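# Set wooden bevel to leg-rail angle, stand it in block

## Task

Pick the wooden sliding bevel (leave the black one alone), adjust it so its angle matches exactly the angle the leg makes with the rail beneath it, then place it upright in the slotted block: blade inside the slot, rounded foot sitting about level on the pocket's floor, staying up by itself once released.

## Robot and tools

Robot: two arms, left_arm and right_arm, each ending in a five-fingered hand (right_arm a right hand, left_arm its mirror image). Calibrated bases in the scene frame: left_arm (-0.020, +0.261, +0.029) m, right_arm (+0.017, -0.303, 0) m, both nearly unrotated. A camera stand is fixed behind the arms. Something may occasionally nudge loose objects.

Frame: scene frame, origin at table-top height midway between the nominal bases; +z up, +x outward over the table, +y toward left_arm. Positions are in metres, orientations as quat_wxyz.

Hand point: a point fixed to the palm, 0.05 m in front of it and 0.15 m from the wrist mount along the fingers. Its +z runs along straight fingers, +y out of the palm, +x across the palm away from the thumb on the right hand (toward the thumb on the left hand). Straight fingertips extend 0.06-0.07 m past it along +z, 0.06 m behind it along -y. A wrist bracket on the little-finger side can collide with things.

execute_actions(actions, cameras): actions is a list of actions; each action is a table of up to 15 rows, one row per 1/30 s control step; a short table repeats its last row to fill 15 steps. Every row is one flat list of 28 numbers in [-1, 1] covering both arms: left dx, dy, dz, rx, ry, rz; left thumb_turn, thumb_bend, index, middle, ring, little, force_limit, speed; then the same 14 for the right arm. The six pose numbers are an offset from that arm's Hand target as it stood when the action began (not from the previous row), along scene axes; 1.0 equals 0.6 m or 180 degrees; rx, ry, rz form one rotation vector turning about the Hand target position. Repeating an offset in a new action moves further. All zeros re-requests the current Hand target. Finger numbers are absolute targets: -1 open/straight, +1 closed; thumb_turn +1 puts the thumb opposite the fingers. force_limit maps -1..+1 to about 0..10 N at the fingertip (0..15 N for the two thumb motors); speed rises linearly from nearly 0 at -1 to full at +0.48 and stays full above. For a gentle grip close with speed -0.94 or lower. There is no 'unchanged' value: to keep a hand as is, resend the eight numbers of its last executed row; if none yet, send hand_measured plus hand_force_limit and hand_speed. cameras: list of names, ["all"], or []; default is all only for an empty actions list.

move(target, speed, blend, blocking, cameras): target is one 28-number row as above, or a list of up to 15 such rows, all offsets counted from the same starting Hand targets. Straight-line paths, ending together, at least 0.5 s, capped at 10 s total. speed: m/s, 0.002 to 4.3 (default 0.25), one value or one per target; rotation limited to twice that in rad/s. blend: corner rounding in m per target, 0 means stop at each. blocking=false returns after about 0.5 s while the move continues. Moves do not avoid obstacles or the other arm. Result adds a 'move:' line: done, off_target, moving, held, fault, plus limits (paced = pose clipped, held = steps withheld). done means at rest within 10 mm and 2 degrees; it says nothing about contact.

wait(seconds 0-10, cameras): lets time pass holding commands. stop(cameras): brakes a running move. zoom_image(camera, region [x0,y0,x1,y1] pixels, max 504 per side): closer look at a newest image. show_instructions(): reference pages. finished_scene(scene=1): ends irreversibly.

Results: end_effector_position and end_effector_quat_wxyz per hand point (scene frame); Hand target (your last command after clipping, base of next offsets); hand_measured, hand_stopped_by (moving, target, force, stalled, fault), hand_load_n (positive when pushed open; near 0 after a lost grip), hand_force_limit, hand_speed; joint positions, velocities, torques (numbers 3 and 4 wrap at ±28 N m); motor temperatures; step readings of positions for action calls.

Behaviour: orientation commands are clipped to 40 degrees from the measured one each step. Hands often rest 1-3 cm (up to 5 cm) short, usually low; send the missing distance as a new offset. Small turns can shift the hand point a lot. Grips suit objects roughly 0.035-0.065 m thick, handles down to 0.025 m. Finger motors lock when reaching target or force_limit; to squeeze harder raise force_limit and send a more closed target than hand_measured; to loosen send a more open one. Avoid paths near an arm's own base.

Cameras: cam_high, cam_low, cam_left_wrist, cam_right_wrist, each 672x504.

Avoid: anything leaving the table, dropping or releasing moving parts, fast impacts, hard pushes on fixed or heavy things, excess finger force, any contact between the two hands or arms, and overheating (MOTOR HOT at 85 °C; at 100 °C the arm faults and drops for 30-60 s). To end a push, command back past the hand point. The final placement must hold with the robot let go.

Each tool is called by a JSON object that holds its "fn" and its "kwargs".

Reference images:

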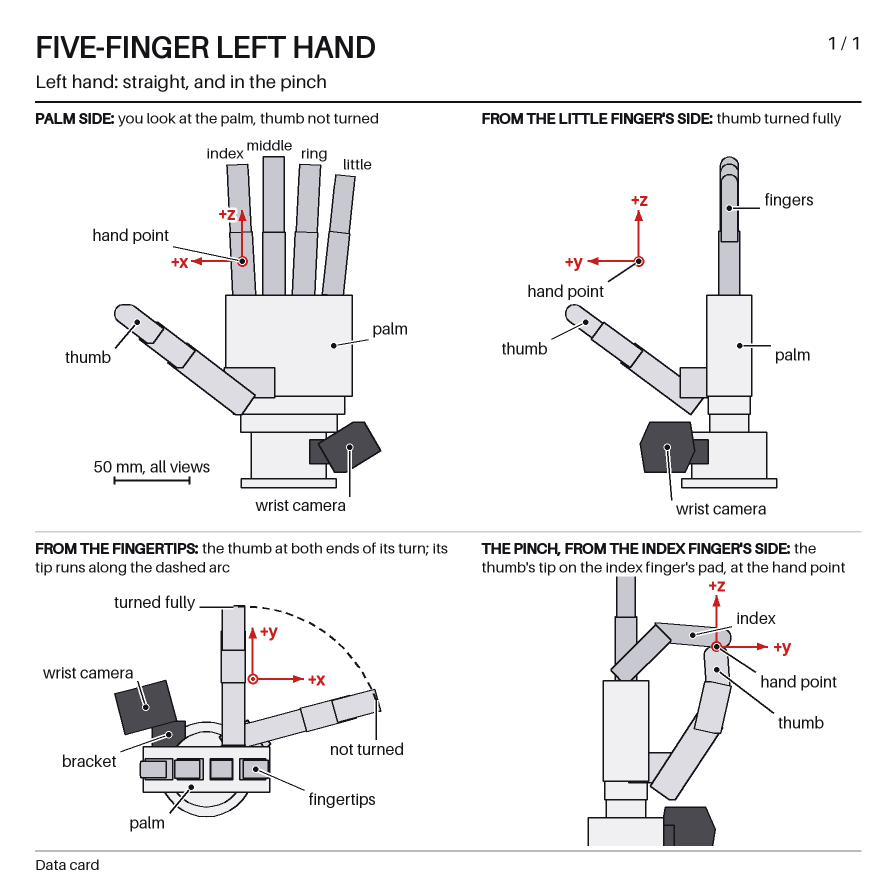

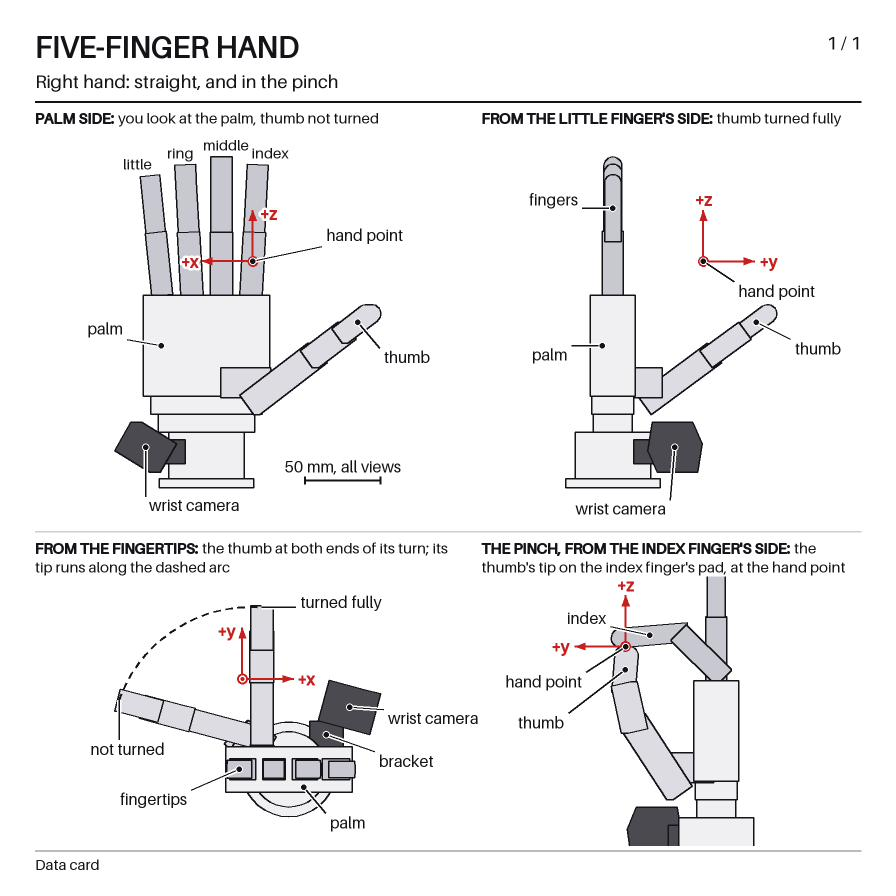

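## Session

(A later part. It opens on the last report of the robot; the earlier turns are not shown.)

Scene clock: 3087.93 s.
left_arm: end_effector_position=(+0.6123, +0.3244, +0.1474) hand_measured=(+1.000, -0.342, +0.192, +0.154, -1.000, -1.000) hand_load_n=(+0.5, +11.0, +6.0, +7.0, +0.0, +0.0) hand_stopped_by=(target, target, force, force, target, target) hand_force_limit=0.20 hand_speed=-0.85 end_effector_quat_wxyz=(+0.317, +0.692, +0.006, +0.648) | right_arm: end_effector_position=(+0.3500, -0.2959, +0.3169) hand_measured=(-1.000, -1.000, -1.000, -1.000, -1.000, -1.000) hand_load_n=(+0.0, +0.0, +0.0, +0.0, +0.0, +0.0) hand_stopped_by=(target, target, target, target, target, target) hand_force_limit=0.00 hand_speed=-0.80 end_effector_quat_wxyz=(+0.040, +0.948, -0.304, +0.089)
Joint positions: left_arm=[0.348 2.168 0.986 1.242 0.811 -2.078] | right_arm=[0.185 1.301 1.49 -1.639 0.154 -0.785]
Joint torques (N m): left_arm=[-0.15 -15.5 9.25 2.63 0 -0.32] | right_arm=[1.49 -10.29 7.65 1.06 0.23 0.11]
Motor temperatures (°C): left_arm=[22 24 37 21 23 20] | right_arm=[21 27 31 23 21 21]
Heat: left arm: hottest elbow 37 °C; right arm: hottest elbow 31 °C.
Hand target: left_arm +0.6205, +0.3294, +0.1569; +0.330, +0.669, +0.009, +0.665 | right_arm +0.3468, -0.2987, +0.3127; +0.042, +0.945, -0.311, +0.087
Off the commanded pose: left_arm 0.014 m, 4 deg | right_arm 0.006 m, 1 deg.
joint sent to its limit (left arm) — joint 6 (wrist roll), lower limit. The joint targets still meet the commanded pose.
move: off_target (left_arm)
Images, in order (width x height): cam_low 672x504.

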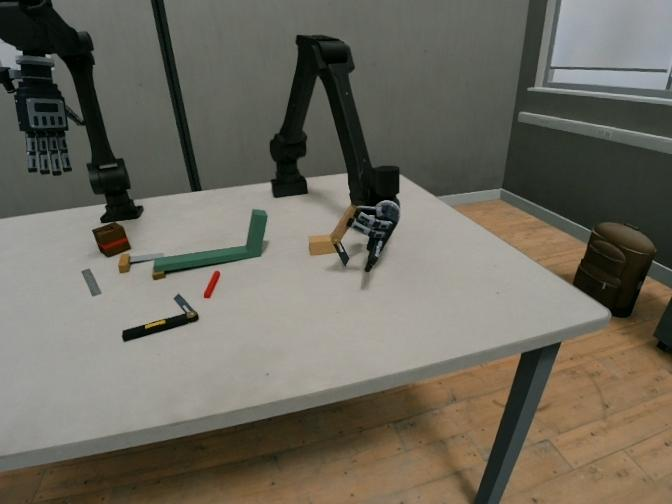

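{"fn": "move", "kwargs": {"target": [[0,0,0.15,0,0,0,1,-0.34,0.6,0.6,-1,-1,0.2,-0.85,0,0,0,0,0,0,-1,-1,-1,-1,-1,-1,0,-0.8],[-0.12,-0.15,0.2,0.66,-0.095,0,1,-0.34,0.6,0.6,-1,-1,0.2,-0.85,0,0,0,0,0,0,-1,-1,-1,-1,-1,-1,0,-0.8]], "speed": [0.15,0.25], "blend": [0.03,0], "cameras": ["cam_low","cam_left_wrist"]}}

{"fn": "zoom_image", "kwargs": {"camera": "cam_low", "region": [220, 90, 400, 225]}}

Scene clock: 3840.97 s.
left_arm: end_effector_position=(+0.5547, +0.2448, +0.2813) hand_measured=(+1.000, -0.342, +0.192, +0.154, -1.000, -1.000) hand_load_n=(+0.5, +11.5, +6.0, +7.0, +0.0, +0.0) hand_stopped_by=(target, target, force, force, target, target) hand_force_limit=0.20 hand_speed=-0.85 end_effector_quat_wxyz=(+0.411, -0.540, +0.597, -0.428) | right_arm: end_effector_position=(+0.3500, -0.2959, +0.3169) hand_measured=(-1.000, -1.000, -1.000, -1.000, -1.000, -1.000) hand_load_n=(+0.0, +0.0, +0.0, +0.0, +0.0, +0.0) hand_stopped_by=(target, target, target, target, target, target) hand_force_limit=0.00 hand_speed=-0.80 end_effector_quat_wxyz=(+0.040, +0.948, -0.304, +0.089)
Joint positions: left_arm=[0.042 1.278 0.953 0.023 0.126 0.068] | right_arm=[0.185 1.301 1.49 -1.639 0.154 -0.785]
Joint torques (N m): left_arm=[-1.08 -10.58 11.06 1.51 -0.05 0.11] | right_arm=[1.44 -10.17 7.64 1.07 0.23 0.11]
Heat: left arm: hottest elbow 36 °C; right arm: hottest elbow 30 °C.
Hand target: left_arm +0.5486, +0.2395, +0.2769; +0.408, -0.535, +0.607, -0.423 | right_arm +0.3468, -0.2987, +0.3127; +0.042, +0.945, -0.311, +0.087
Off the commanded pose: left_arm 0.009 m, 1 deg | right_arm 0.006 m, 1 deg.
move: done
camera_calibration:
cam_left_wrist: T_world_to_cam=[[0.27438, -0.293494, 0.915738, -0.337658], [-0.568333, -0.817665, -0.0917739, 0.549792], [0.775702, -0.495263, -0.391153, -0.0856874], [0, 0, 0, 1]] pos_world=[0.471579, 0.308008, 0.326146]
Images, in order (width x height): cam_low 672x504, cam_left_wrist 672x504.

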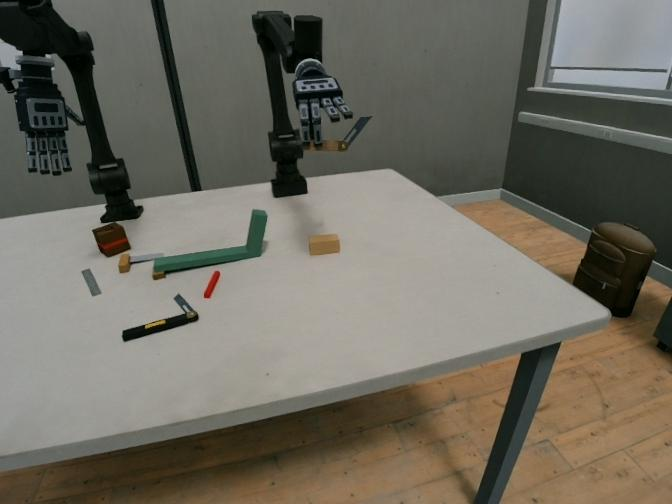

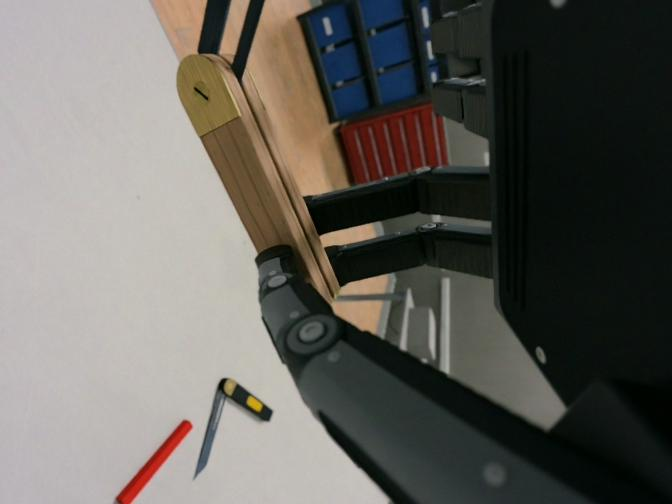

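Scaled by 2.800 from the camera's 672x504 image, which has a finer 960x720 frame.

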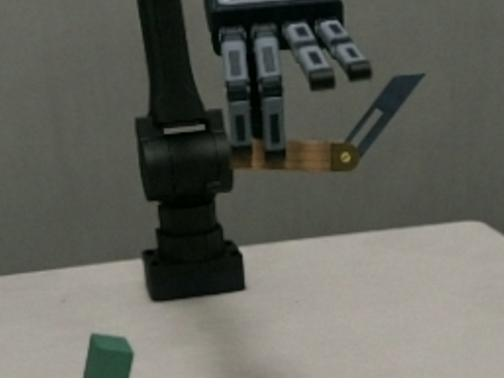

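{"fn": "move", "kwargs": {"target": [-0.364,-0.2825,-0.1,0.0091,-0.0076,-0.391,1,-0.34,0.6,0.6,-1,-1,0.2,-0.85,0,0,0,0,0,0,-1,-1,-1,-1,-1,-1,0,-0.8], "speed": 0.2, "cameras": ["cam_low","cam_high","cam_left_wrist"]}}

Scene clock: 3862.10 s.
left_arm: end_effector_position=(+0.3311, +0.0736, +0.2171) hand_measured=(+1.000, -0.342, +0.192, +0.154, -1.000, -1.000) hand_load_n=(+0.5, +11.5, +5.5, +7.0, +0.0, +0.0) hand_stopped_by=(target, target, force, force, target, target) hand_force_limit=0.20 hand_speed=-0.85 end_effector_quat_wxyz=(+0.108, -0.086, +0.803, -0.579) | right_arm: end_effector_position=(+0.3500, -0.2959, +0.3169) hand_measured=(-1.000, -1.000, -1.000, -1.000, -1.000, -1.000) hand_load_n=(+0.0, +0.0, +0.0, +0.0, +0.0, +0.0) hand_stopped_by=(target, target, target, target, target, target) hand_force_limit=0.00 hand_speed=-0.80 end_effector_quat_wxyz=(+0.040, +0.948, -0.304, +0.089)
Joint positions: left_arm=[-0.081 1.129 0.741 -0.362 1.105 0.771] | right_arm=[0.185 1.301 1.49 -1.639 0.154 -0.785]
Joint torques (N m): left_arm=[-1.14 -6.12 11.73 0.83 0.56 0.1] | right_arm=[1.44 -10.23 7.64 1.06 0.23 0.11]
Heat: left arm: hottest elbow 37 °C; right arm: hottest elbow 30 °C.
Hand target: left_arm +0.3301, +0.0700, +0.2168; +0.104, -0.078, +0.806, -0.578 | right_arm +0.3468, -0.2987, +0.3127; +0.042, +0.945, -0.311, +0.087
Off the commanded pose: left_arm 0.004 m, 1 deg | right_arm 0.006 m, 1 deg.
move: done
camera_calibration:
cam_left_wrist: T_world_to_cam=[[-0.220068, -0.378217, 0.899178, -0.0942663], [-0.957587, 0.259523, -0.125201, 0.333586], [-0.186004, -0.888594, -0.419289, 0.331441], [0, 0, 0, 1]] pos_world=[0.360342, 0.17229, 0.265497]
Images, in order (width x height): cam_high 672x504, cam_low 672x504, cam_left_wrist 672x504.

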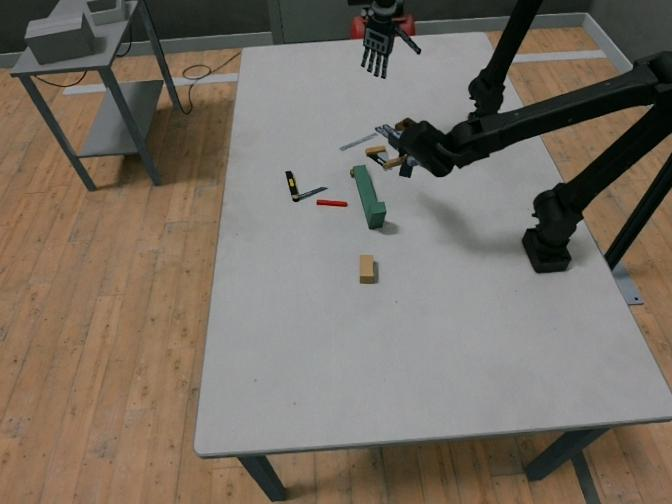

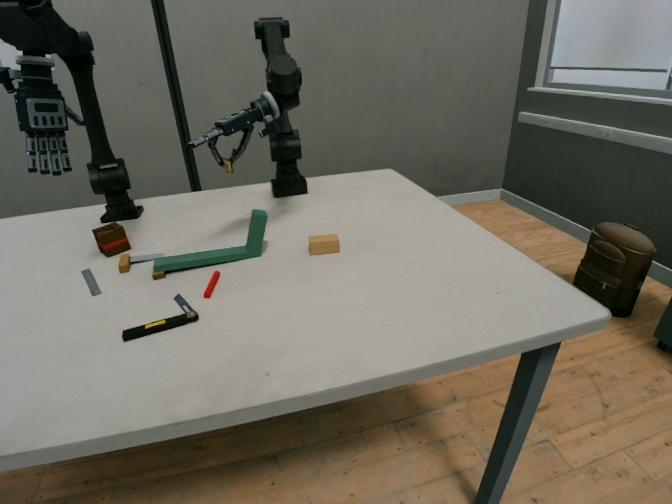

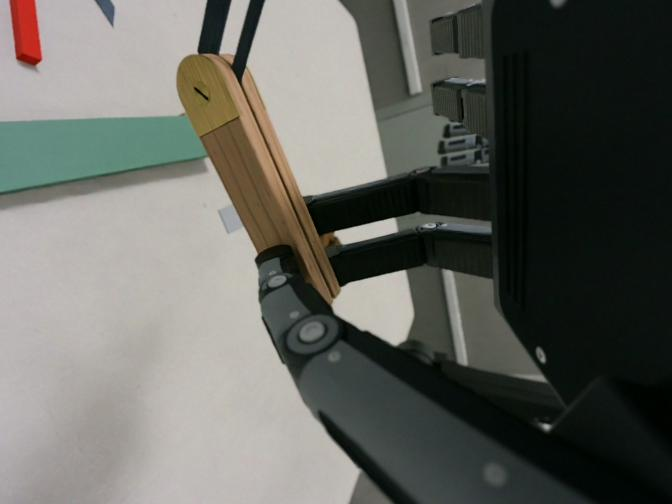

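{"fn": "move", "kwargs": {"target": [-0.05,0,-0.3113,0,0,0,1,-0.34,0.6,0.6,-1,-1,0.2,-0.85,0,0,0,0,0,0,-1,-1,-1,-1,-1,-1,0,-0.8], "speed": 0.12, "cameras": ["cam_low","cam_high","cam_left_wrist"]}}

{"fn": "zoom_image", "kwargs": {"camera": "cam_high", "region": [330, 110, 450, 200]}}

Scene clock: 3890.10 s.
left_arm: end_effector_position=(+0.3051, +0.0739, +0.0342) hand_measured=(+1.000, -0.342, +0.192, +0.154, -1.000, -1.000) hand_load_n=(+0.5, +11.0, +5.5, +7.0, +0.0, +0.0) hand_stopped_by=(target, target, force, force, target, target) hand_force_limit=0.20 hand_speed=-0.85 end_effector_quat_wxyz=(+0.109, -0.079, +0.806, -0.577) | right_arm: end_effector_position=(+0.3500, -0.2959, +0.3169) hand_measured=(-1.000, -1.000, -1.000, -1.000, -1.000, -1.000) hand_load_n=(+0.0, -0.5, +0.0, +0.0, +0.0, +0.0) hand_stopped_by=(target, target, target, target, target, target) hand_force_limit=0.00 hand_speed=-0.80 end_effector_quat_wxyz=(+0.040, +0.948, -0.304, +0.089)
Joint positions: left_arm=[-0.088 1.516 0.439 0.32 1.102 0.789] | right_arm=[0.185 1.301 1.49 -1.639 0.154 -0.785]
Joint torques (N m): left_arm=[-1.2 -7.12 5.85 2.14 0.49 -0.17] | right_arm=[1.44 -10.23 7.64 1.06 0.23 0.11]
Heat: left arm: hottest elbow 39 °C; right arm: hottest elbow 30 °C.
Hand target: left_arm +0.3001, +0.0700, +0.0300; +0.104, -0.078, +0.806, -0.578 | right_arm +0.3468, -0.2987, +0.3127; +0.042, +0.945, -0.311, +0.087
Off the commanded pose: left_arm 0.008 m, 1 deg | right_arm 0.006 m, 1 deg.
move: done
camera_calibration:
cam_left_wrist: T_world_to_cam=[[-0.232848, -0.382611, 0.894087, 0.0690284], [-0.953668, 0.269941, -0.132848, 0.284117], [-0.190521, -0.883596, -0.427739, 0.251452], [0, 0, 0, 1]] pos_world=[0.334934, 0.171898, 0.0835828]
Images, in order (width x height): cam_high 672x504, cam_low 672x504, cam_left_wrist 672x504.

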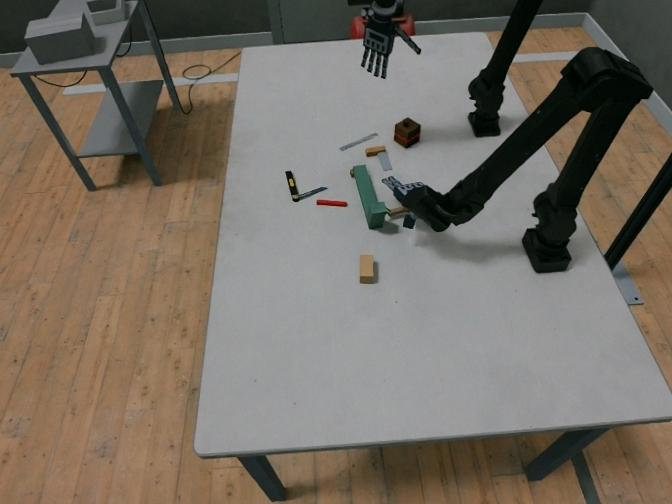

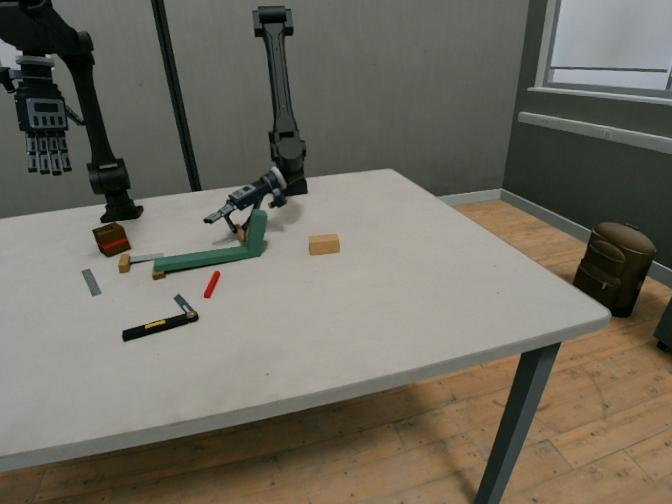

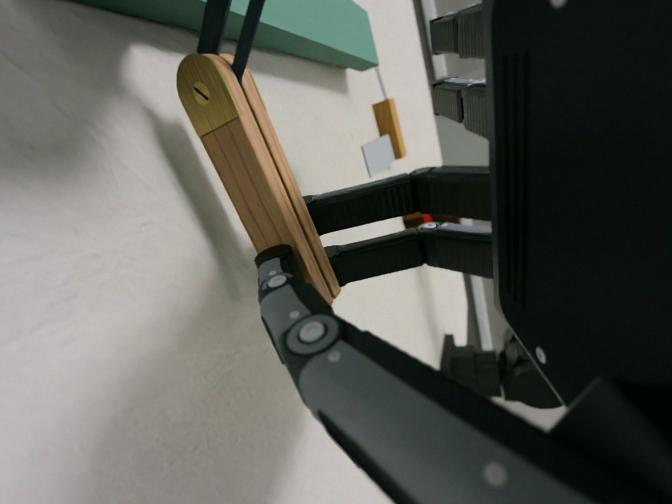

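Scaled by 4.200 from the camera's 672x504 image, which has a finer 960x720 frame.

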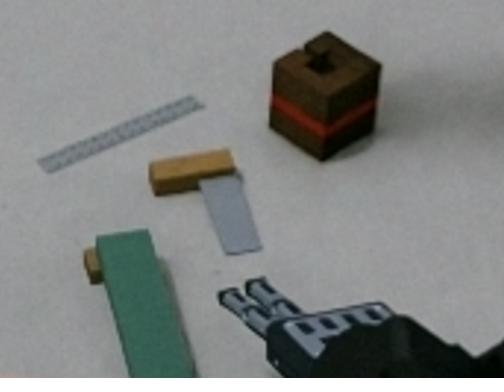

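{"fn": "zoom_image", "kwargs": {"camera": "cam_high", "region": [340, 160, 460, 250]}}

Scaled by 4.200 from the camera's 672x504 image, which has a finer 960x720 frame.

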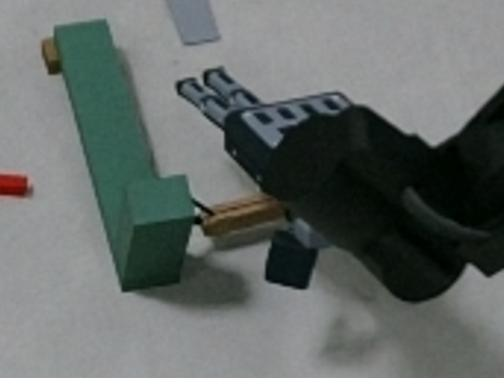

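{"fn": "move", "kwargs": {"target": [[-0.0417,0,0,0,0,0,1,-0.34,0.6,0.6,-1,-1,0.2,-0.85,0,0,0,0,0,0,-1,-1,-1,-1,-1,-1,0,-0.8],[-0.0417,0,-0.0233,0,0,0,1,-0.34,0.6,0.6,-1,-1,0.2,-0.85,0,0,0,0,0,0,-1,-1,-1,-1,-1,-1,0,-0.8]], "speed": [0.08,0.03], "cameras": ["cam_low","cam_left_wrist"]}}

Scene clock: 3908.80 s.
left_arm: end_effector_position=(+0.2806, +0.0734, +0.0202) hand_measured=(+1.000, -0.342, +0.192, +0.154, -1.000, -1.000) hand_load_n=(+0.5, +11.0, +6.5, +6.5, +0.0, +0.0) hand_stopped_by=(target, target, force, force, target, target) hand_force_limit=0.20 hand_speed=-0.85 end_effector_quat_wxyz=(+0.111, -0.075, +0.805, -0.577) | right_arm: end_effector_position=(+0.3500, -0.2959, +0.3169) hand_measured=(-1.000, -1.000, -1.000, -1.000, -1.000, -1.000) hand_load_n=(+0.0, +0.0, +0.0, +0.0, +0.0, +0.0) hand_stopped_by=(target, target, target, target, target, target) hand_force_limit=0.00 hand_speed=-0.80 end_effector_quat_wxyz=(+0.040, +0.948, -0.304, +0.089)
Joint positions: left_arm=[-0.096 1.527 0.364 0.418 1.098 0.784] | right_arm=[0.185 1.301 1.49 -1.639 0.154 -0.785]
Joint torques (N m): left_arm=[-1.14 -6.42 5.14 2.18 0.43 -0.23] | right_arm=[1.38 -10.23 7.64 1.05 0.23 0.11]
Heat: left arm: hottest elbow 38 °C; right arm: hottest elbow 30 °C.
Hand target: left_arm +0.2751, +0.0699, +0.0161; +0.104, -0.078, +0.805, -0.578 | right_arm +0.3468, -0.2987, +0.3127; +0.042, +0.945, -0.311, +0.087
Off the commanded pose: left_arm 0.008 m, 1 deg | right_arm 0.006 m, 1 deg.
move: done
camera_calibration:
cam_left_wrist: T_world_to_cam=[[-0.240841, -0.382148, 0.892165, 0.0779341], [-0.951668, 0.273488, -0.139759, 0.258359], [-0.190588, -0.882705, -0.429545, 0.240257], [0, 0, 0, 1]] pos_world=[0.310432, 0.1712, 0.0697787]
Images, in order (width x height): cam_low 672x504, cam_left_wrist 672x504.

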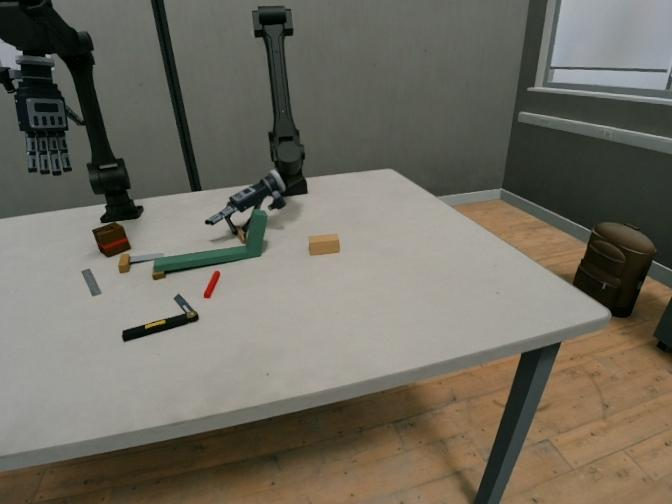

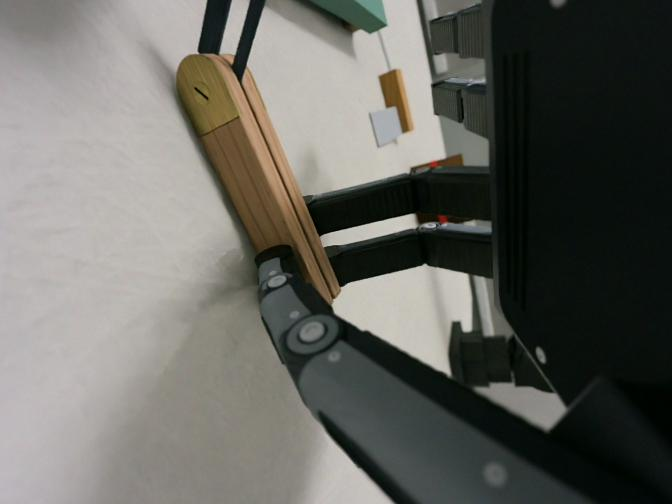

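{"fn": "move", "kwargs": {"target": [0,0,-0.012,0,0,0,1,-0.34,0.6,0.6,-1,-1,0.2,-0.85,0,0,0,0,0,0,-1,-1,-1,-1,-1,-1,0,-0.8], "speed": 0.02, "cameras": ["cam_left_wrist"]}}

Scene clock: 3915.90 s.
left_arm: end_effector_position=(+0.2832, +0.0723, +0.0182) hand_measured=(+1.000, -0.342, +0.192, +0.154, -1.000, -1.000) hand_load_n=(+1.0, +9.5, +8.5, +6.5, +0.0, +0.0) hand_stopped_by=(target, target, force, force, target, target) hand_force_limit=0.20 hand_speed=-0.85 end_effector_quat_wxyz=(+0.115, -0.070, +0.803, -0.581) | right_arm: end_effector_position=(+0.3500, -0.2959, +0.3169) hand_measured=(-1.000, -1.000, -1.000, -1.000, -1.000, -1.000) hand_load_n=(+0.0, +0.0, +0.0, +0.0, +0.0, +0.0) hand_stopped_by=(target, target, target, target, target, target) hand_force_limit=0.00 hand_speed=-0.80 end_effector_quat_wxyz=(+0.040, +0.948, -0.304, +0.089)
Joint positions: left_arm=[-0.096 1.548 0.364 0.458 1.105 0.78] | right_arm=[0.185 1.301 1.49 -1.639 0.154 -0.785]
Joint torques (N m): left_arm=[-1.08 -5.83 4.72 1.84 0.15 -0.19] | right_arm=[1.38 -10.23 7.65 1.06 0.23 0.11]
Heat: left arm: hottest elbow 37 °C; right arm: hottest elbow 30 °C.
Hand target: left_arm +0.2751, +0.0699, +0.0089; +0.104, -0.078, +0.806, -0.578 | right_arm +0.3468, -0.2987, +0.3127; +0.042, +0.945, -0.311, +0.087
Off the commanded pose: left_arm 0.013 m, 2 deg | right_arm 0.006 m, 1 deg.
move: off_target (left_arm)
camera_calibration:
cam_left_wrist: T_world_to_cam=[[-0.255249, -0.374941, 0.891216, 0.083485], [-0.948441, 0.276228, -0.155427, 0.260044], [-0.187903, -0.884939, -0.426117, 0.238353], [0, 0, 0, 1]] pos_world=[0.312733, 0.170399, 0.067581]
Images, in order (width x height): cam_left_wrist 672x504.

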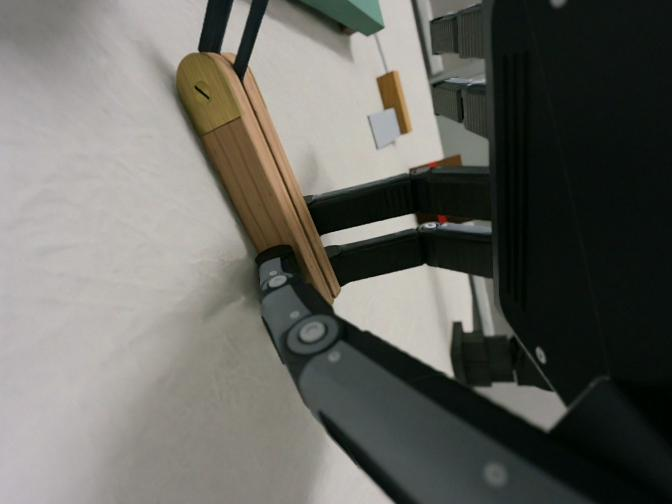

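{"fn": "move", "kwargs": {"target": [0.013,0.004,0.014,0,0,0,1,-0.34,0.6,0.6,-1,-1,0.2,-0.85,0,0,0,0,0,0,-1,-1,-1,-1,-1,-1,0,-0.8], "speed": 0.03, "cameras": []}}

{"fn": "move", "kwargs": {"target": [0,0,0,0,0,0,1,-0.34,0.0,0.0,-1,-1,0.2,-0.6,0,0,0,0,0,0,-1,-1,-1,-1,-1,-1,0,-0.8], "speed": 0.05, "cameras": ["cam_left_wrist"]}}

Scene clock: 3933.00 s.
left_arm: end_effector_position=(+0.2815, +0.0724, +0.0182) hand_measured=(+1.000, -0.342, +0.192, +0.154, -1.000, -1.000) hand_load_n=(+0.0, +10.0, +6.5, +7.5, +0.0, +0.0) hand_stopped_by=(target, target, force, force, target, target) hand_force_limit=0.20 hand_speed=-0.85 end_effector_quat_wxyz=(+0.112, -0.071, +0.803, -0.581) | right_arm: end_effector_position=(+0.3500, -0.2959, +0.3169) hand_measured=(-1.000, -1.000, -1.000, -1.000, -1.000, -1.000) hand_load_n=(+0.0, +0.0, +0.0, +0.0, +0.0, +0.0) hand_stopped_by=(target, target, target, target, target, target) hand_force_limit=0.00 hand_speed=-0.80 end_effector_quat_wxyz=(+0.040, +0.948, -0.304, +0.089)
Joint positions: left_arm=[-0.096 1.545 0.364 0.444 1.107 0.784] | right_arm=[0.185 1.301 1.49 -1.639 0.154 -0.785]
Joint torques (N m): left_arm=[-0.26 -7.53 6.91 0.13 0.38 -0.09] | right_arm=[1.38 -10.23 7.65 1.06 0.23 0.11]
Heat: left arm: hottest elbow 36 °C; right arm: hottest elbow 30 °C.
Hand target: left_arm +0.2828, +0.0723, +0.0173; +0.104, -0.078, +0.806, -0.578 | right_arm +0.3468, -0.2987, +0.3127; +0.042, +0.945, -0.311, +0.087
Off the commanded pose: left_arm 0.002 m, 1 deg | right_arm 0.006 m, 1 deg.
move: done
No camera images: "cameras" was empty.

Scene clock: 3933.50 s.
left_arm: end_effector_position=(+0.2791, +0.0728, +0.0166) hand_measured=(+1.000, -0.340, +0.000, +0.000, -1.000, -1.000) hand_load_n=(+0.0, +0.5, +0.0, +0.0, +0.0, +0.0) hand_stopped_by=(target, target, target, target, target, target) hand_force_limit=0.20 hand_speed=-0.60 end_effector_quat_wxyz=(+0.106, -0.075, +0.805, -0.579) | right_arm: end_effector_position=(+0.3500, -0.2959, +0.3169) hand_measured=(-1.000, -1.000, -1.000, -1.000, -1.000, -1.000) hand_load_n=(+0.0, +0.0, +0.0, +0.0, +0.0, +0.0) hand_stopped_by=(target, target, target, target, target, target) hand_force_limit=0.00 hand_speed=-0.80 end_effector_quat_wxyz=(+0.040, +0.948, -0.304, +0.089)
Joint positions: left_arm=[-0.096 1.545 0.364 0.429 1.105 0.784] | right_arm=[0.185 1.301 1.49 -1.639 0.154 -0.785]
Joint torques (N m): left_arm=[-0.32 -7.41 7.02 0.76 0.45 -0.09] | right_arm=[1.38 -10.23 7.62 1.07 0.23 0.11]
Heat: left arm: hottest elbow 36 °C; right arm: hottest elbow 30 °C.
Hand target: left_arm +0.2829, +0.0723, +0.0172; +0.104, -0.078, +0.806, -0.578 | right_arm +0.3468, -0.2987, +0.3127; +0.042, +0.945, -0.311, +0.087
Off the commanded pose: left_arm 0.004 m, 0 deg | right_arm 0.006 m, 1 deg.
move: done
camera_calibration:
cam_left_wrist: T_world_to_cam=[[-0.236396, -0.377315, 0.895405, 0.0787705], [-0.951219, 0.277879, -0.134036, 0.256012], [-0.198241, -0.883412, -0.424599, 0.240001], [0, 0, 0, 1]] pos_world=[0.309722, 0.170601, 0.0656873]
Images, in order (width x height): cam_left_wrist 672x504.

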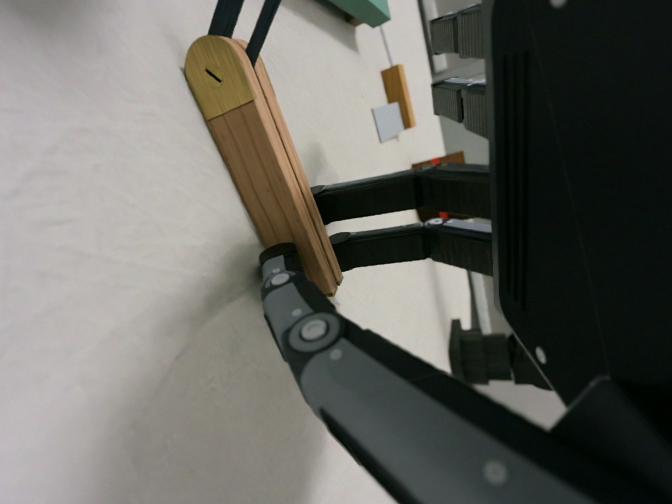

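{"fn": "move", "kwargs": {"target": [[0,0,0,0,0,0,1,-0.6,-0.5,-0.5,-1,-1,0.2,-0.3,0,0,0,0,0,0,-1,-1,-1,-1,-1,-1,0,-0.8],[0,0.01,0.17,0,0,0,1,-0.6,-0.5,-0.5,-1,-1,0.2,-0.3,0,0,0,0,0,0,-1,-1,-1,-1,-1,-1,0,-0.8]], "speed": [0.05,0.08], "cameras": ["cam_left_wrist","cam_high"]}}

{"fn": "zoom_image", "kwargs": {"camera": "cam_high", "region": [340, 160, 460, 250]}}

Scene clock: 3945.20 s.
left_arm: end_effector_position=(+0.2598, +0.0759, +0.1005) hand_measured=(+1.000, -0.598, -0.500, -0.500, -1.000, -1.000) hand_load_n=(+0.0, +0.5, +0.0, +0.0, +0.0, +0.0) hand_stopped_by=(target, target, target, target, target, target) hand_force_limit=0.20 hand_speed=-0.30 end_effector_quat_wxyz=(+0.079, -0.092, +0.808, -0.576) | right_arm: end_effector_position=(+0.3500, -0.2959, +0.3169) hand_measured=(-1.000, -1.000, -1.000, -1.000, -1.000, -1.000) hand_load_n=(+0.0, +0.0, +0.0, +0.0, +0.0, +0.0) hand_stopped_by=(target, target, target, target, target, target) hand_force_limit=0.00 hand_speed=-0.80 end_effector_quat_wxyz=(+0.040, +0.948, -0.304, +0.089)
Joint positions: left_arm=[-0.087 1.173 0.427 -0.084 1.116 0.799] | right_arm=[0.185 1.301 1.49 -1.639 0.154 -0.785]
Joint torques (N m): left_arm=[0.73 -5.95 13.64 0.64 0.63 0.13] | right_arm=[1.44 -10.29 7.64 1.06 0.23 0.11]
Heat: left arm: hottest elbow 36 °C; right arm: hottest elbow 30 °C.
Hand target: left_arm +0.2829, +0.0784, +0.1192; +0.104, -0.078, +0.806, -0.578 | right_arm +0.3468, -0.2987, +0.3127; +0.042, +0.945, -0.311, +0.087
Off the commanded pose: left_arm 0.030 m, 3 deg | right_arm 0.006 m, 1 deg.
move: off_target (left_arm)
camera_calibration:
cam_left_wrist: T_world_to_cam=[[-0.17977, -0.377476, 0.908402, -0.0157143], [-0.956657, 0.282158, -0.0720722, 0.242904], [-0.229108, -0.881986, -0.411839, 0.281266], [0, 0, 0, 1]] pos_world=[0.293991, 0.173603, 0.147618]
Images, in order (width x height): cam_high 672x504, cam_left_wrist 672x504.

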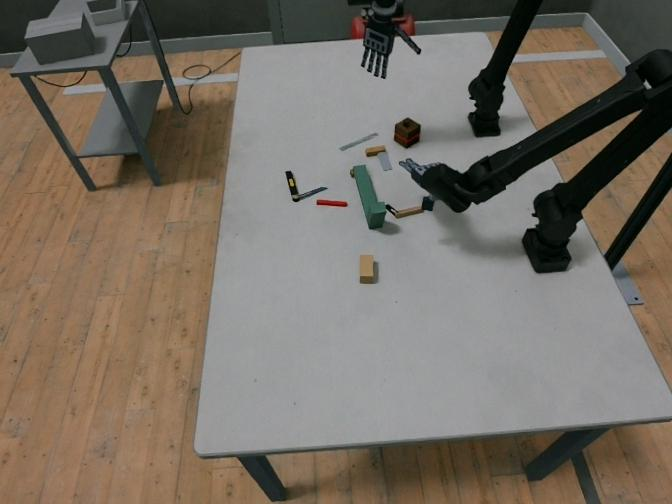

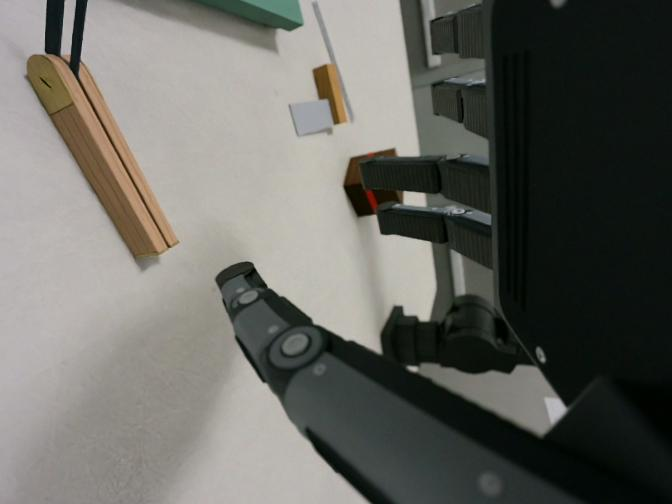

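Scaled by 4.200 from the camera's 672x504 image, which has a finer 960x720 frame.

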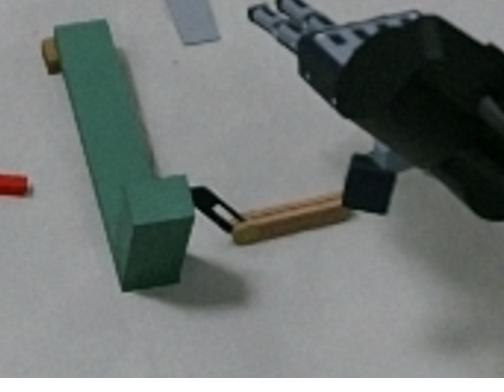

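{"fn": "move", "kwargs": {"target": [[0,0.02,0.25,0,0,0,1,-0.6,-0.5,-0.5,-1,-1,0.2,-0.3,0,0,0,0,0,0,-1,-1,-1,-1,-1,-1,0,-0.8],[0.06,0.55,0.3,0,0,0.35,1,-0.6,-0.5,-0.5,-1,-1,0.2,-0.3,0,0,0,0,0,0,-1,-1,-1,-1,-1,-1,0,-0.8]], "speed": [0.2,0.35], "blend": [0.03,0], "cameras": ["cam_high","cam_low"]}}

{"fn": "zoom_image", "kwargs": {"camera": "cam_high", "region": [350, 130, 450, 230]}}

{"fn": "zoom_image", "kwargs": {"camera": "cam_low", "region": [200, 170, 300, 270]}}

Scene clock: 3959.93 s.
left_arm: end_effector_position=(+0.3067, +0.3929, +0.2698) hand_measured=(+1.000, -0.598, -0.500, -0.500, -1.000, -1.000) hand_load_n=(+0.5, +0.0, +0.0, +0.0, -0.5, +0.0) hand_stopped_by=(target, target, target, target, target, target) hand_force_limit=0.20 hand_speed=-0.30 end_effector_quat_wxyz=(+0.364, -0.500, +0.649, -0.444) | right_arm: end_effector_position=(+0.3500, -0.2959, +0.3169) hand_measured=(-1.000, -1.000, -1.000, -1.000, -1.000, -1.000) hand_load_n=(+0.0, +0.0, +0.0, +0.0, +0.0, +0.0) hand_stopped_by=(target, target, target, target, target, target) hand_force_limit=0.00 hand_speed=-0.80 end_effector_quat_wxyz=(+0.040, +0.948, -0.304, +0.089)
Joint positions: left_arm=[0.825 0.861 0.723 -0.513 0.971 0.591] | right_arm=[0.185 1.301 1.49 -1.639 0.154 -0.785]
Joint torques (N m): left_arm=[0.26 -2.96 17.2 2.35 0.34 -0.22] | right_arm=[1.44 -10.29 7.65 1.07 0.23 0.11]
Heat: left arm: hottest elbow 38 °C; right arm: hottest elbow 30 °C.
Hand target: left_arm +0.3189, +0.4084, +0.2993; +0.391, -0.487, +0.646, -0.439 | right_arm +0.3468, -0.2987, +0.3127; +0.042, +0.945, -0.311, +0.087
Off the commanded pose: left_arm 0.035 m, 3 deg | right_arm 0.006 m, 1 deg.
move: off_target (left_arm)
Images, in order (width x height): cam_high 672x504, cam_low 672x504.

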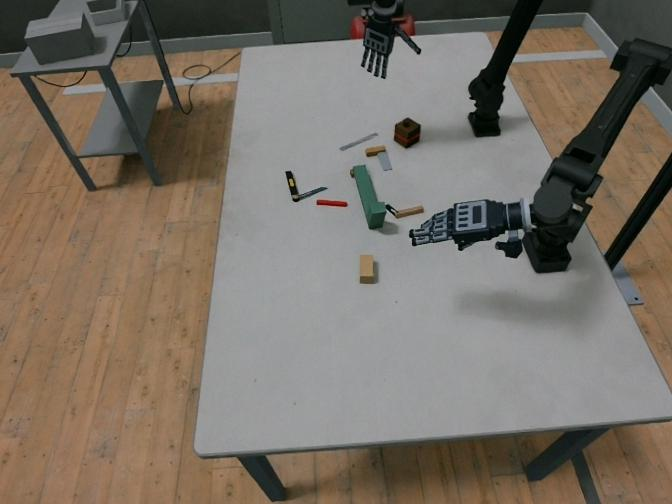

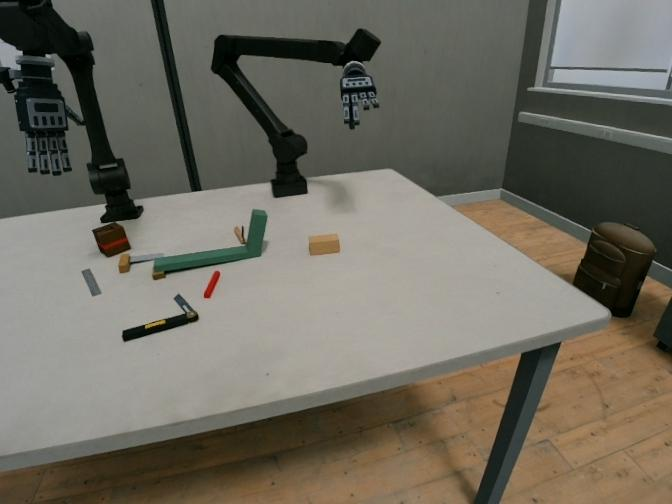

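Scaled by 5.040 from the camera's 672x504 image, which has a finer 960x720 frame.

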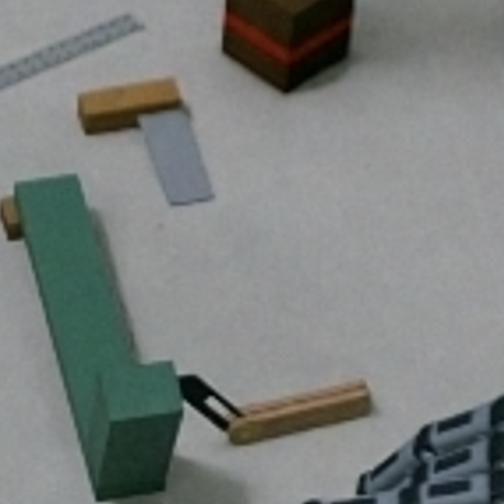

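Scaled by 5.040 from the camera's 672x504 image, which has a finer 960x720 frame.

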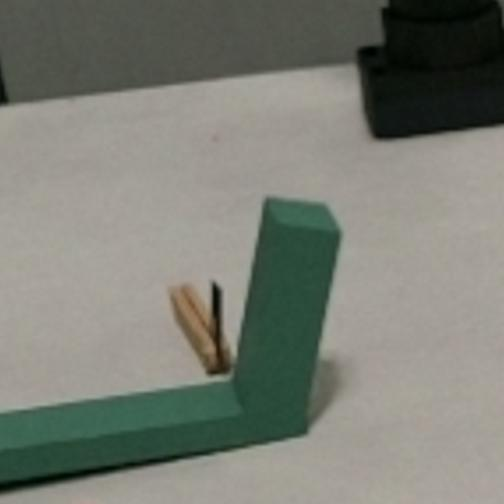

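{"fn": "move", "kwargs": {"target": [0,0,0,0,0,0,1,-0.6,-0.5,-0.5,-1,-1,0.2,-0.3,-0.02,0.53,-0.155,0.357,-0.245,0.437,1,-0.6,-0.5,-0.5,-1,-1,0.2,-0.3], "speed": 0.25, "cameras": ["cam_high","cam_low","cam_right_wrist"]}}

Scene clock: 3988.30 s.
left_arm: end_effector_position=(+0.3067, +0.3928, +0.2698) hand_measured=(+1.000, -0.598, -0.500, -0.500, -1.000, -1.000) hand_load_n=(+0.0, +0.0, +0.0, +0.0, +0.0, +0.0) hand_stopped_by=(target, target, target, target, target, target) hand_force_limit=0.20 hand_speed=-0.30 end_effector_quat_wxyz=(+0.363, -0.500, +0.649, -0.444) | right_arm: end_effector_position=(+0.3391, +0.0166, +0.2337) hand_measured=(+1.000, -0.600, -0.500, -0.500, -1.000, -1.000) hand_load_n=(+0.0, +0.0, +0.0, +0.0, +0.0, +0.0) hand_stopped_by=(target, target, target, target, target, target) hand_force_limit=0.20 hand_speed=-0.30 end_effector_quat_wxyz=(-0.578, +0.707, +0.324, +0.248)
Joint positions: left_arm=[0.825 0.861 0.723 -0.513 0.97 0.59] | right_arm=[0.452 1.096 0.756 -0.146 -1.107 -1.277]
Joint torques (N m): left_arm=[0.26 -2.96 17.18 2.36 0.34 -0.24] | right_arm=[2.73 -5.6 8.16 2.93 -0.51 0.09]
Heat: left arm: hottest elbow 41 °C; right arm: hottest elbow 30 °C.
Hand target: left_arm +0.3189, +0.4084, +0.2993; +0.391, -0.487, +0.646, -0.439 | right_arm +0.3348, +0.0193, +0.2197; -0.581, +0.711, +0.320, +0.235
Off the commanded pose: left_arm 0.035 m, 4 deg | right_arm 0.015 m, 2 deg.
move: off_target (left_arm, right_arm)
camera_calibration:
cam_right_wrist: T_world_to_cam=[[0.88749, -0.0847503, -0.452968, -0.193929], [-0.404792, -0.613143, -0.67838, 0.316797], [-0.220241, 0.785413, -0.578464, 0.312381], [0, 0, 0, 1]] pos_world=[0.369146, -0.0675416, 0.307766]
Images, in order (width x height): cam_high 672x504, cam_low 672x504, cam_right_wrist 672x504.

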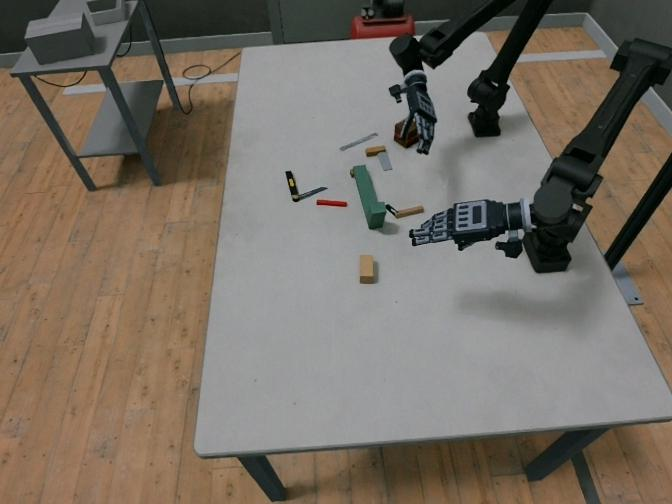

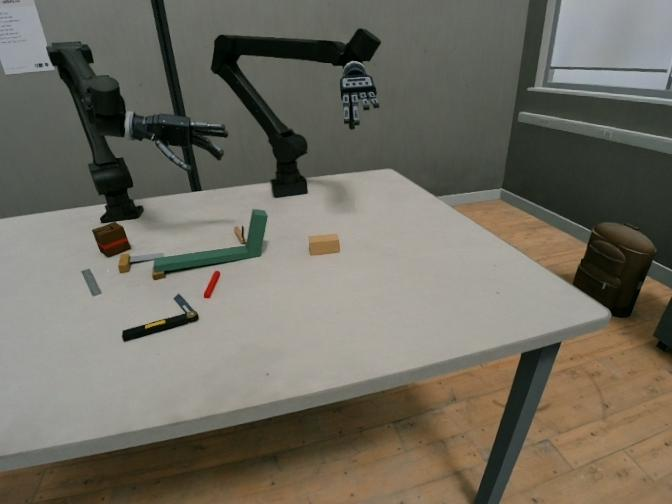

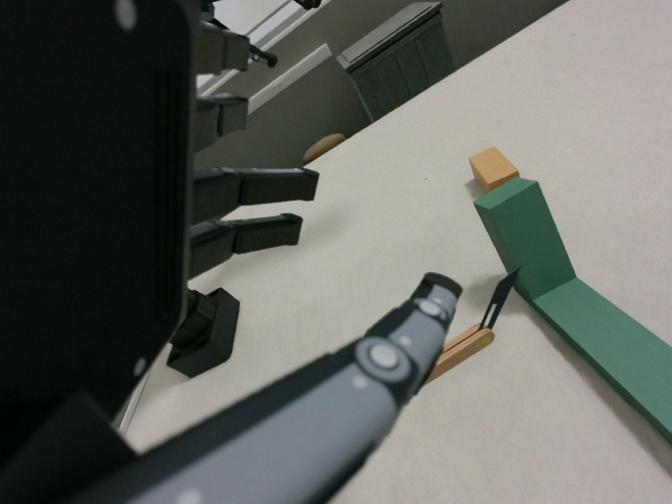

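{"fn": "zoom_image", "kwargs": {"camera": "cam_right_wrist", "region": [400, 240, 560, 400]}}

Scaled by 3.150 from the camera's 672x504 image, which has a finer 960x720 frame.

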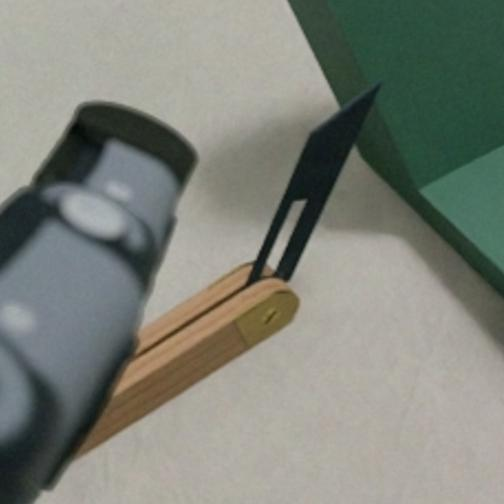

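{"fn": "move", "kwargs": {"target": [0,0,0,0,0,0,1,-0.6,-0.5,-0.5,-1,-1,0.2,-0.3,-0.0068,0.1003,-0.2495,-0.0228,0.1256,-0.0182,1,-0.34,-0.5,-0.5,-1,-1,0.2,-0.3], "speed": 0.12, "cameras": ["cam_high","cam_right_wrist"]}}

Scene clock: 4121.33 s.
left_arm: end_effector_position=(+0.3067, +0.3928, +0.2698) hand_measured=(+1.000, -0.598, -0.500, -0.500, -1.000, -1.000) hand_load_n=(+0.0, +0.0, +0.0, +0.0, +0.0, +0.0) hand_stopped_by=(target, target, target, target, target, target) hand_force_limit=0.20 hand_speed=-0.30 end_effector_quat_wxyz=(+0.363, -0.500, +0.649, -0.444) | right_arm: end_effector_position=(+0.3366, +0.0783, +0.0822) hand_measured=(+1.000, -0.340, -0.500, -0.500, -1.000, -1.000) hand_load_n=(+0.0, +0.0, +0.0, +0.0, +0.0, +0.0) hand_stopped_by=(target, target, target, target, target, target) hand_force_limit=0.20 hand_speed=-0.30 end_effector_quat_wxyz=(-0.601, +0.768, +0.193, +0.106)
Joint positions: left_arm=[0.825 0.861 0.723 -0.513 0.97 0.59] | right_arm=[0.574 1.521 0.702 0.312 -1.02 -0.863]
Joint torques (N m): left_arm=[0.26 -2.96 17.17 2.35 0.34 -0.24] | right_arm=[2.67 -9.35 6.45 2.91 -0.3 0.09]
Motor temperatures (°C): left_arm=[22 24 48 21 23 20] | right_arm=[21 25 30 23 22 21]
Heat: left arm: hottest elbow 48 °C; right arm: hottest elbow 30 °C.
Hand target: left_arm +0.3189, +0.4084, +0.2993; +0.391, -0.487, +0.646, -0.439 | right_arm +0.3309, +0.0795, +0.0701; -0.600, +0.772, +0.188, +0.096
Off the commanded pose: left_arm 0.035 m, 4 deg | right_arm 0.014 m, 1 deg.
move: off_target (left_arm, right_arm)
camera_calibration:
cam_right_wrist: T_world_to_cam=[[0.636468, -0.163853, -0.753698, -0.139588], [-0.65967, -0.622, -0.421843, 0.316217], [-0.39968, 0.765681, -0.503973, 0.231593], [0, 0, 0, 1]] pos_world=[0.390005, -0.00351092, 0.144904]
Images, in order (width x height): cam_high 672x504, cam_right_wrist 672x504.

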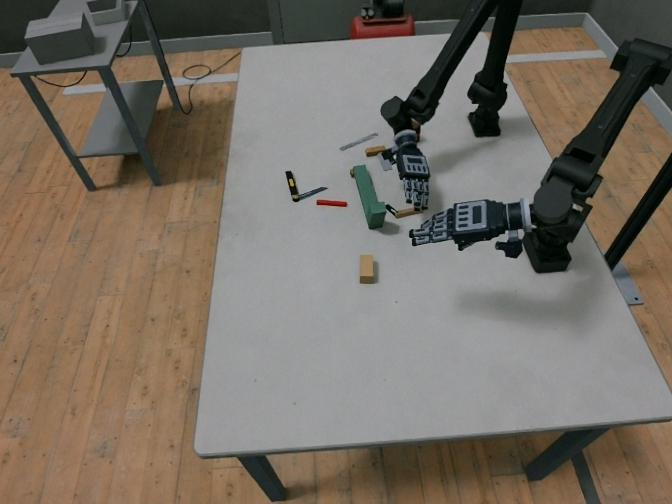

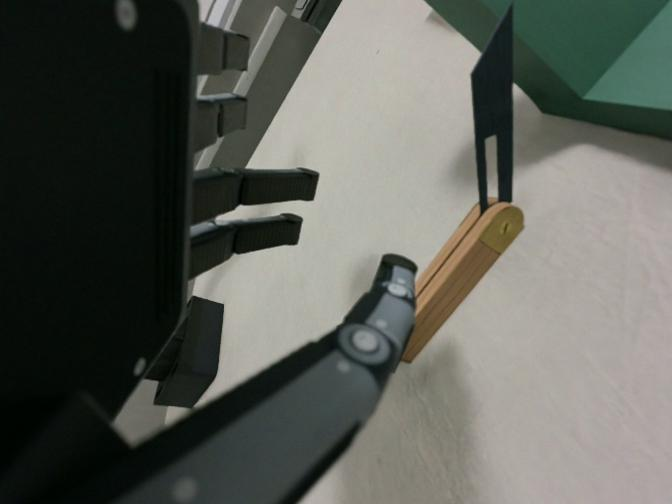

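{"fn": "zoom_image", "kwargs": {"camera": "cam_right_wrist", "region": [370, 180, 570, 380]}}

Scaled by 2.520 from the camera's 672x504 image, which has a finer 960x720 frame.

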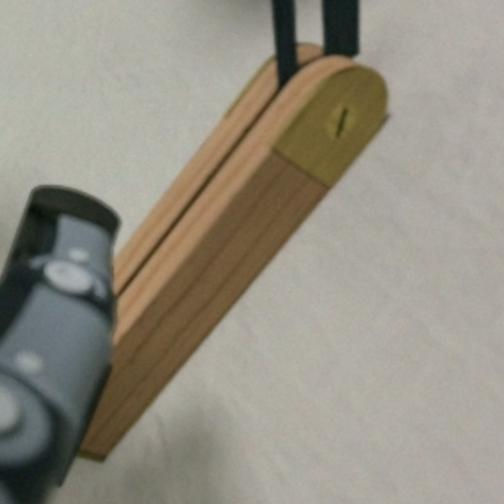

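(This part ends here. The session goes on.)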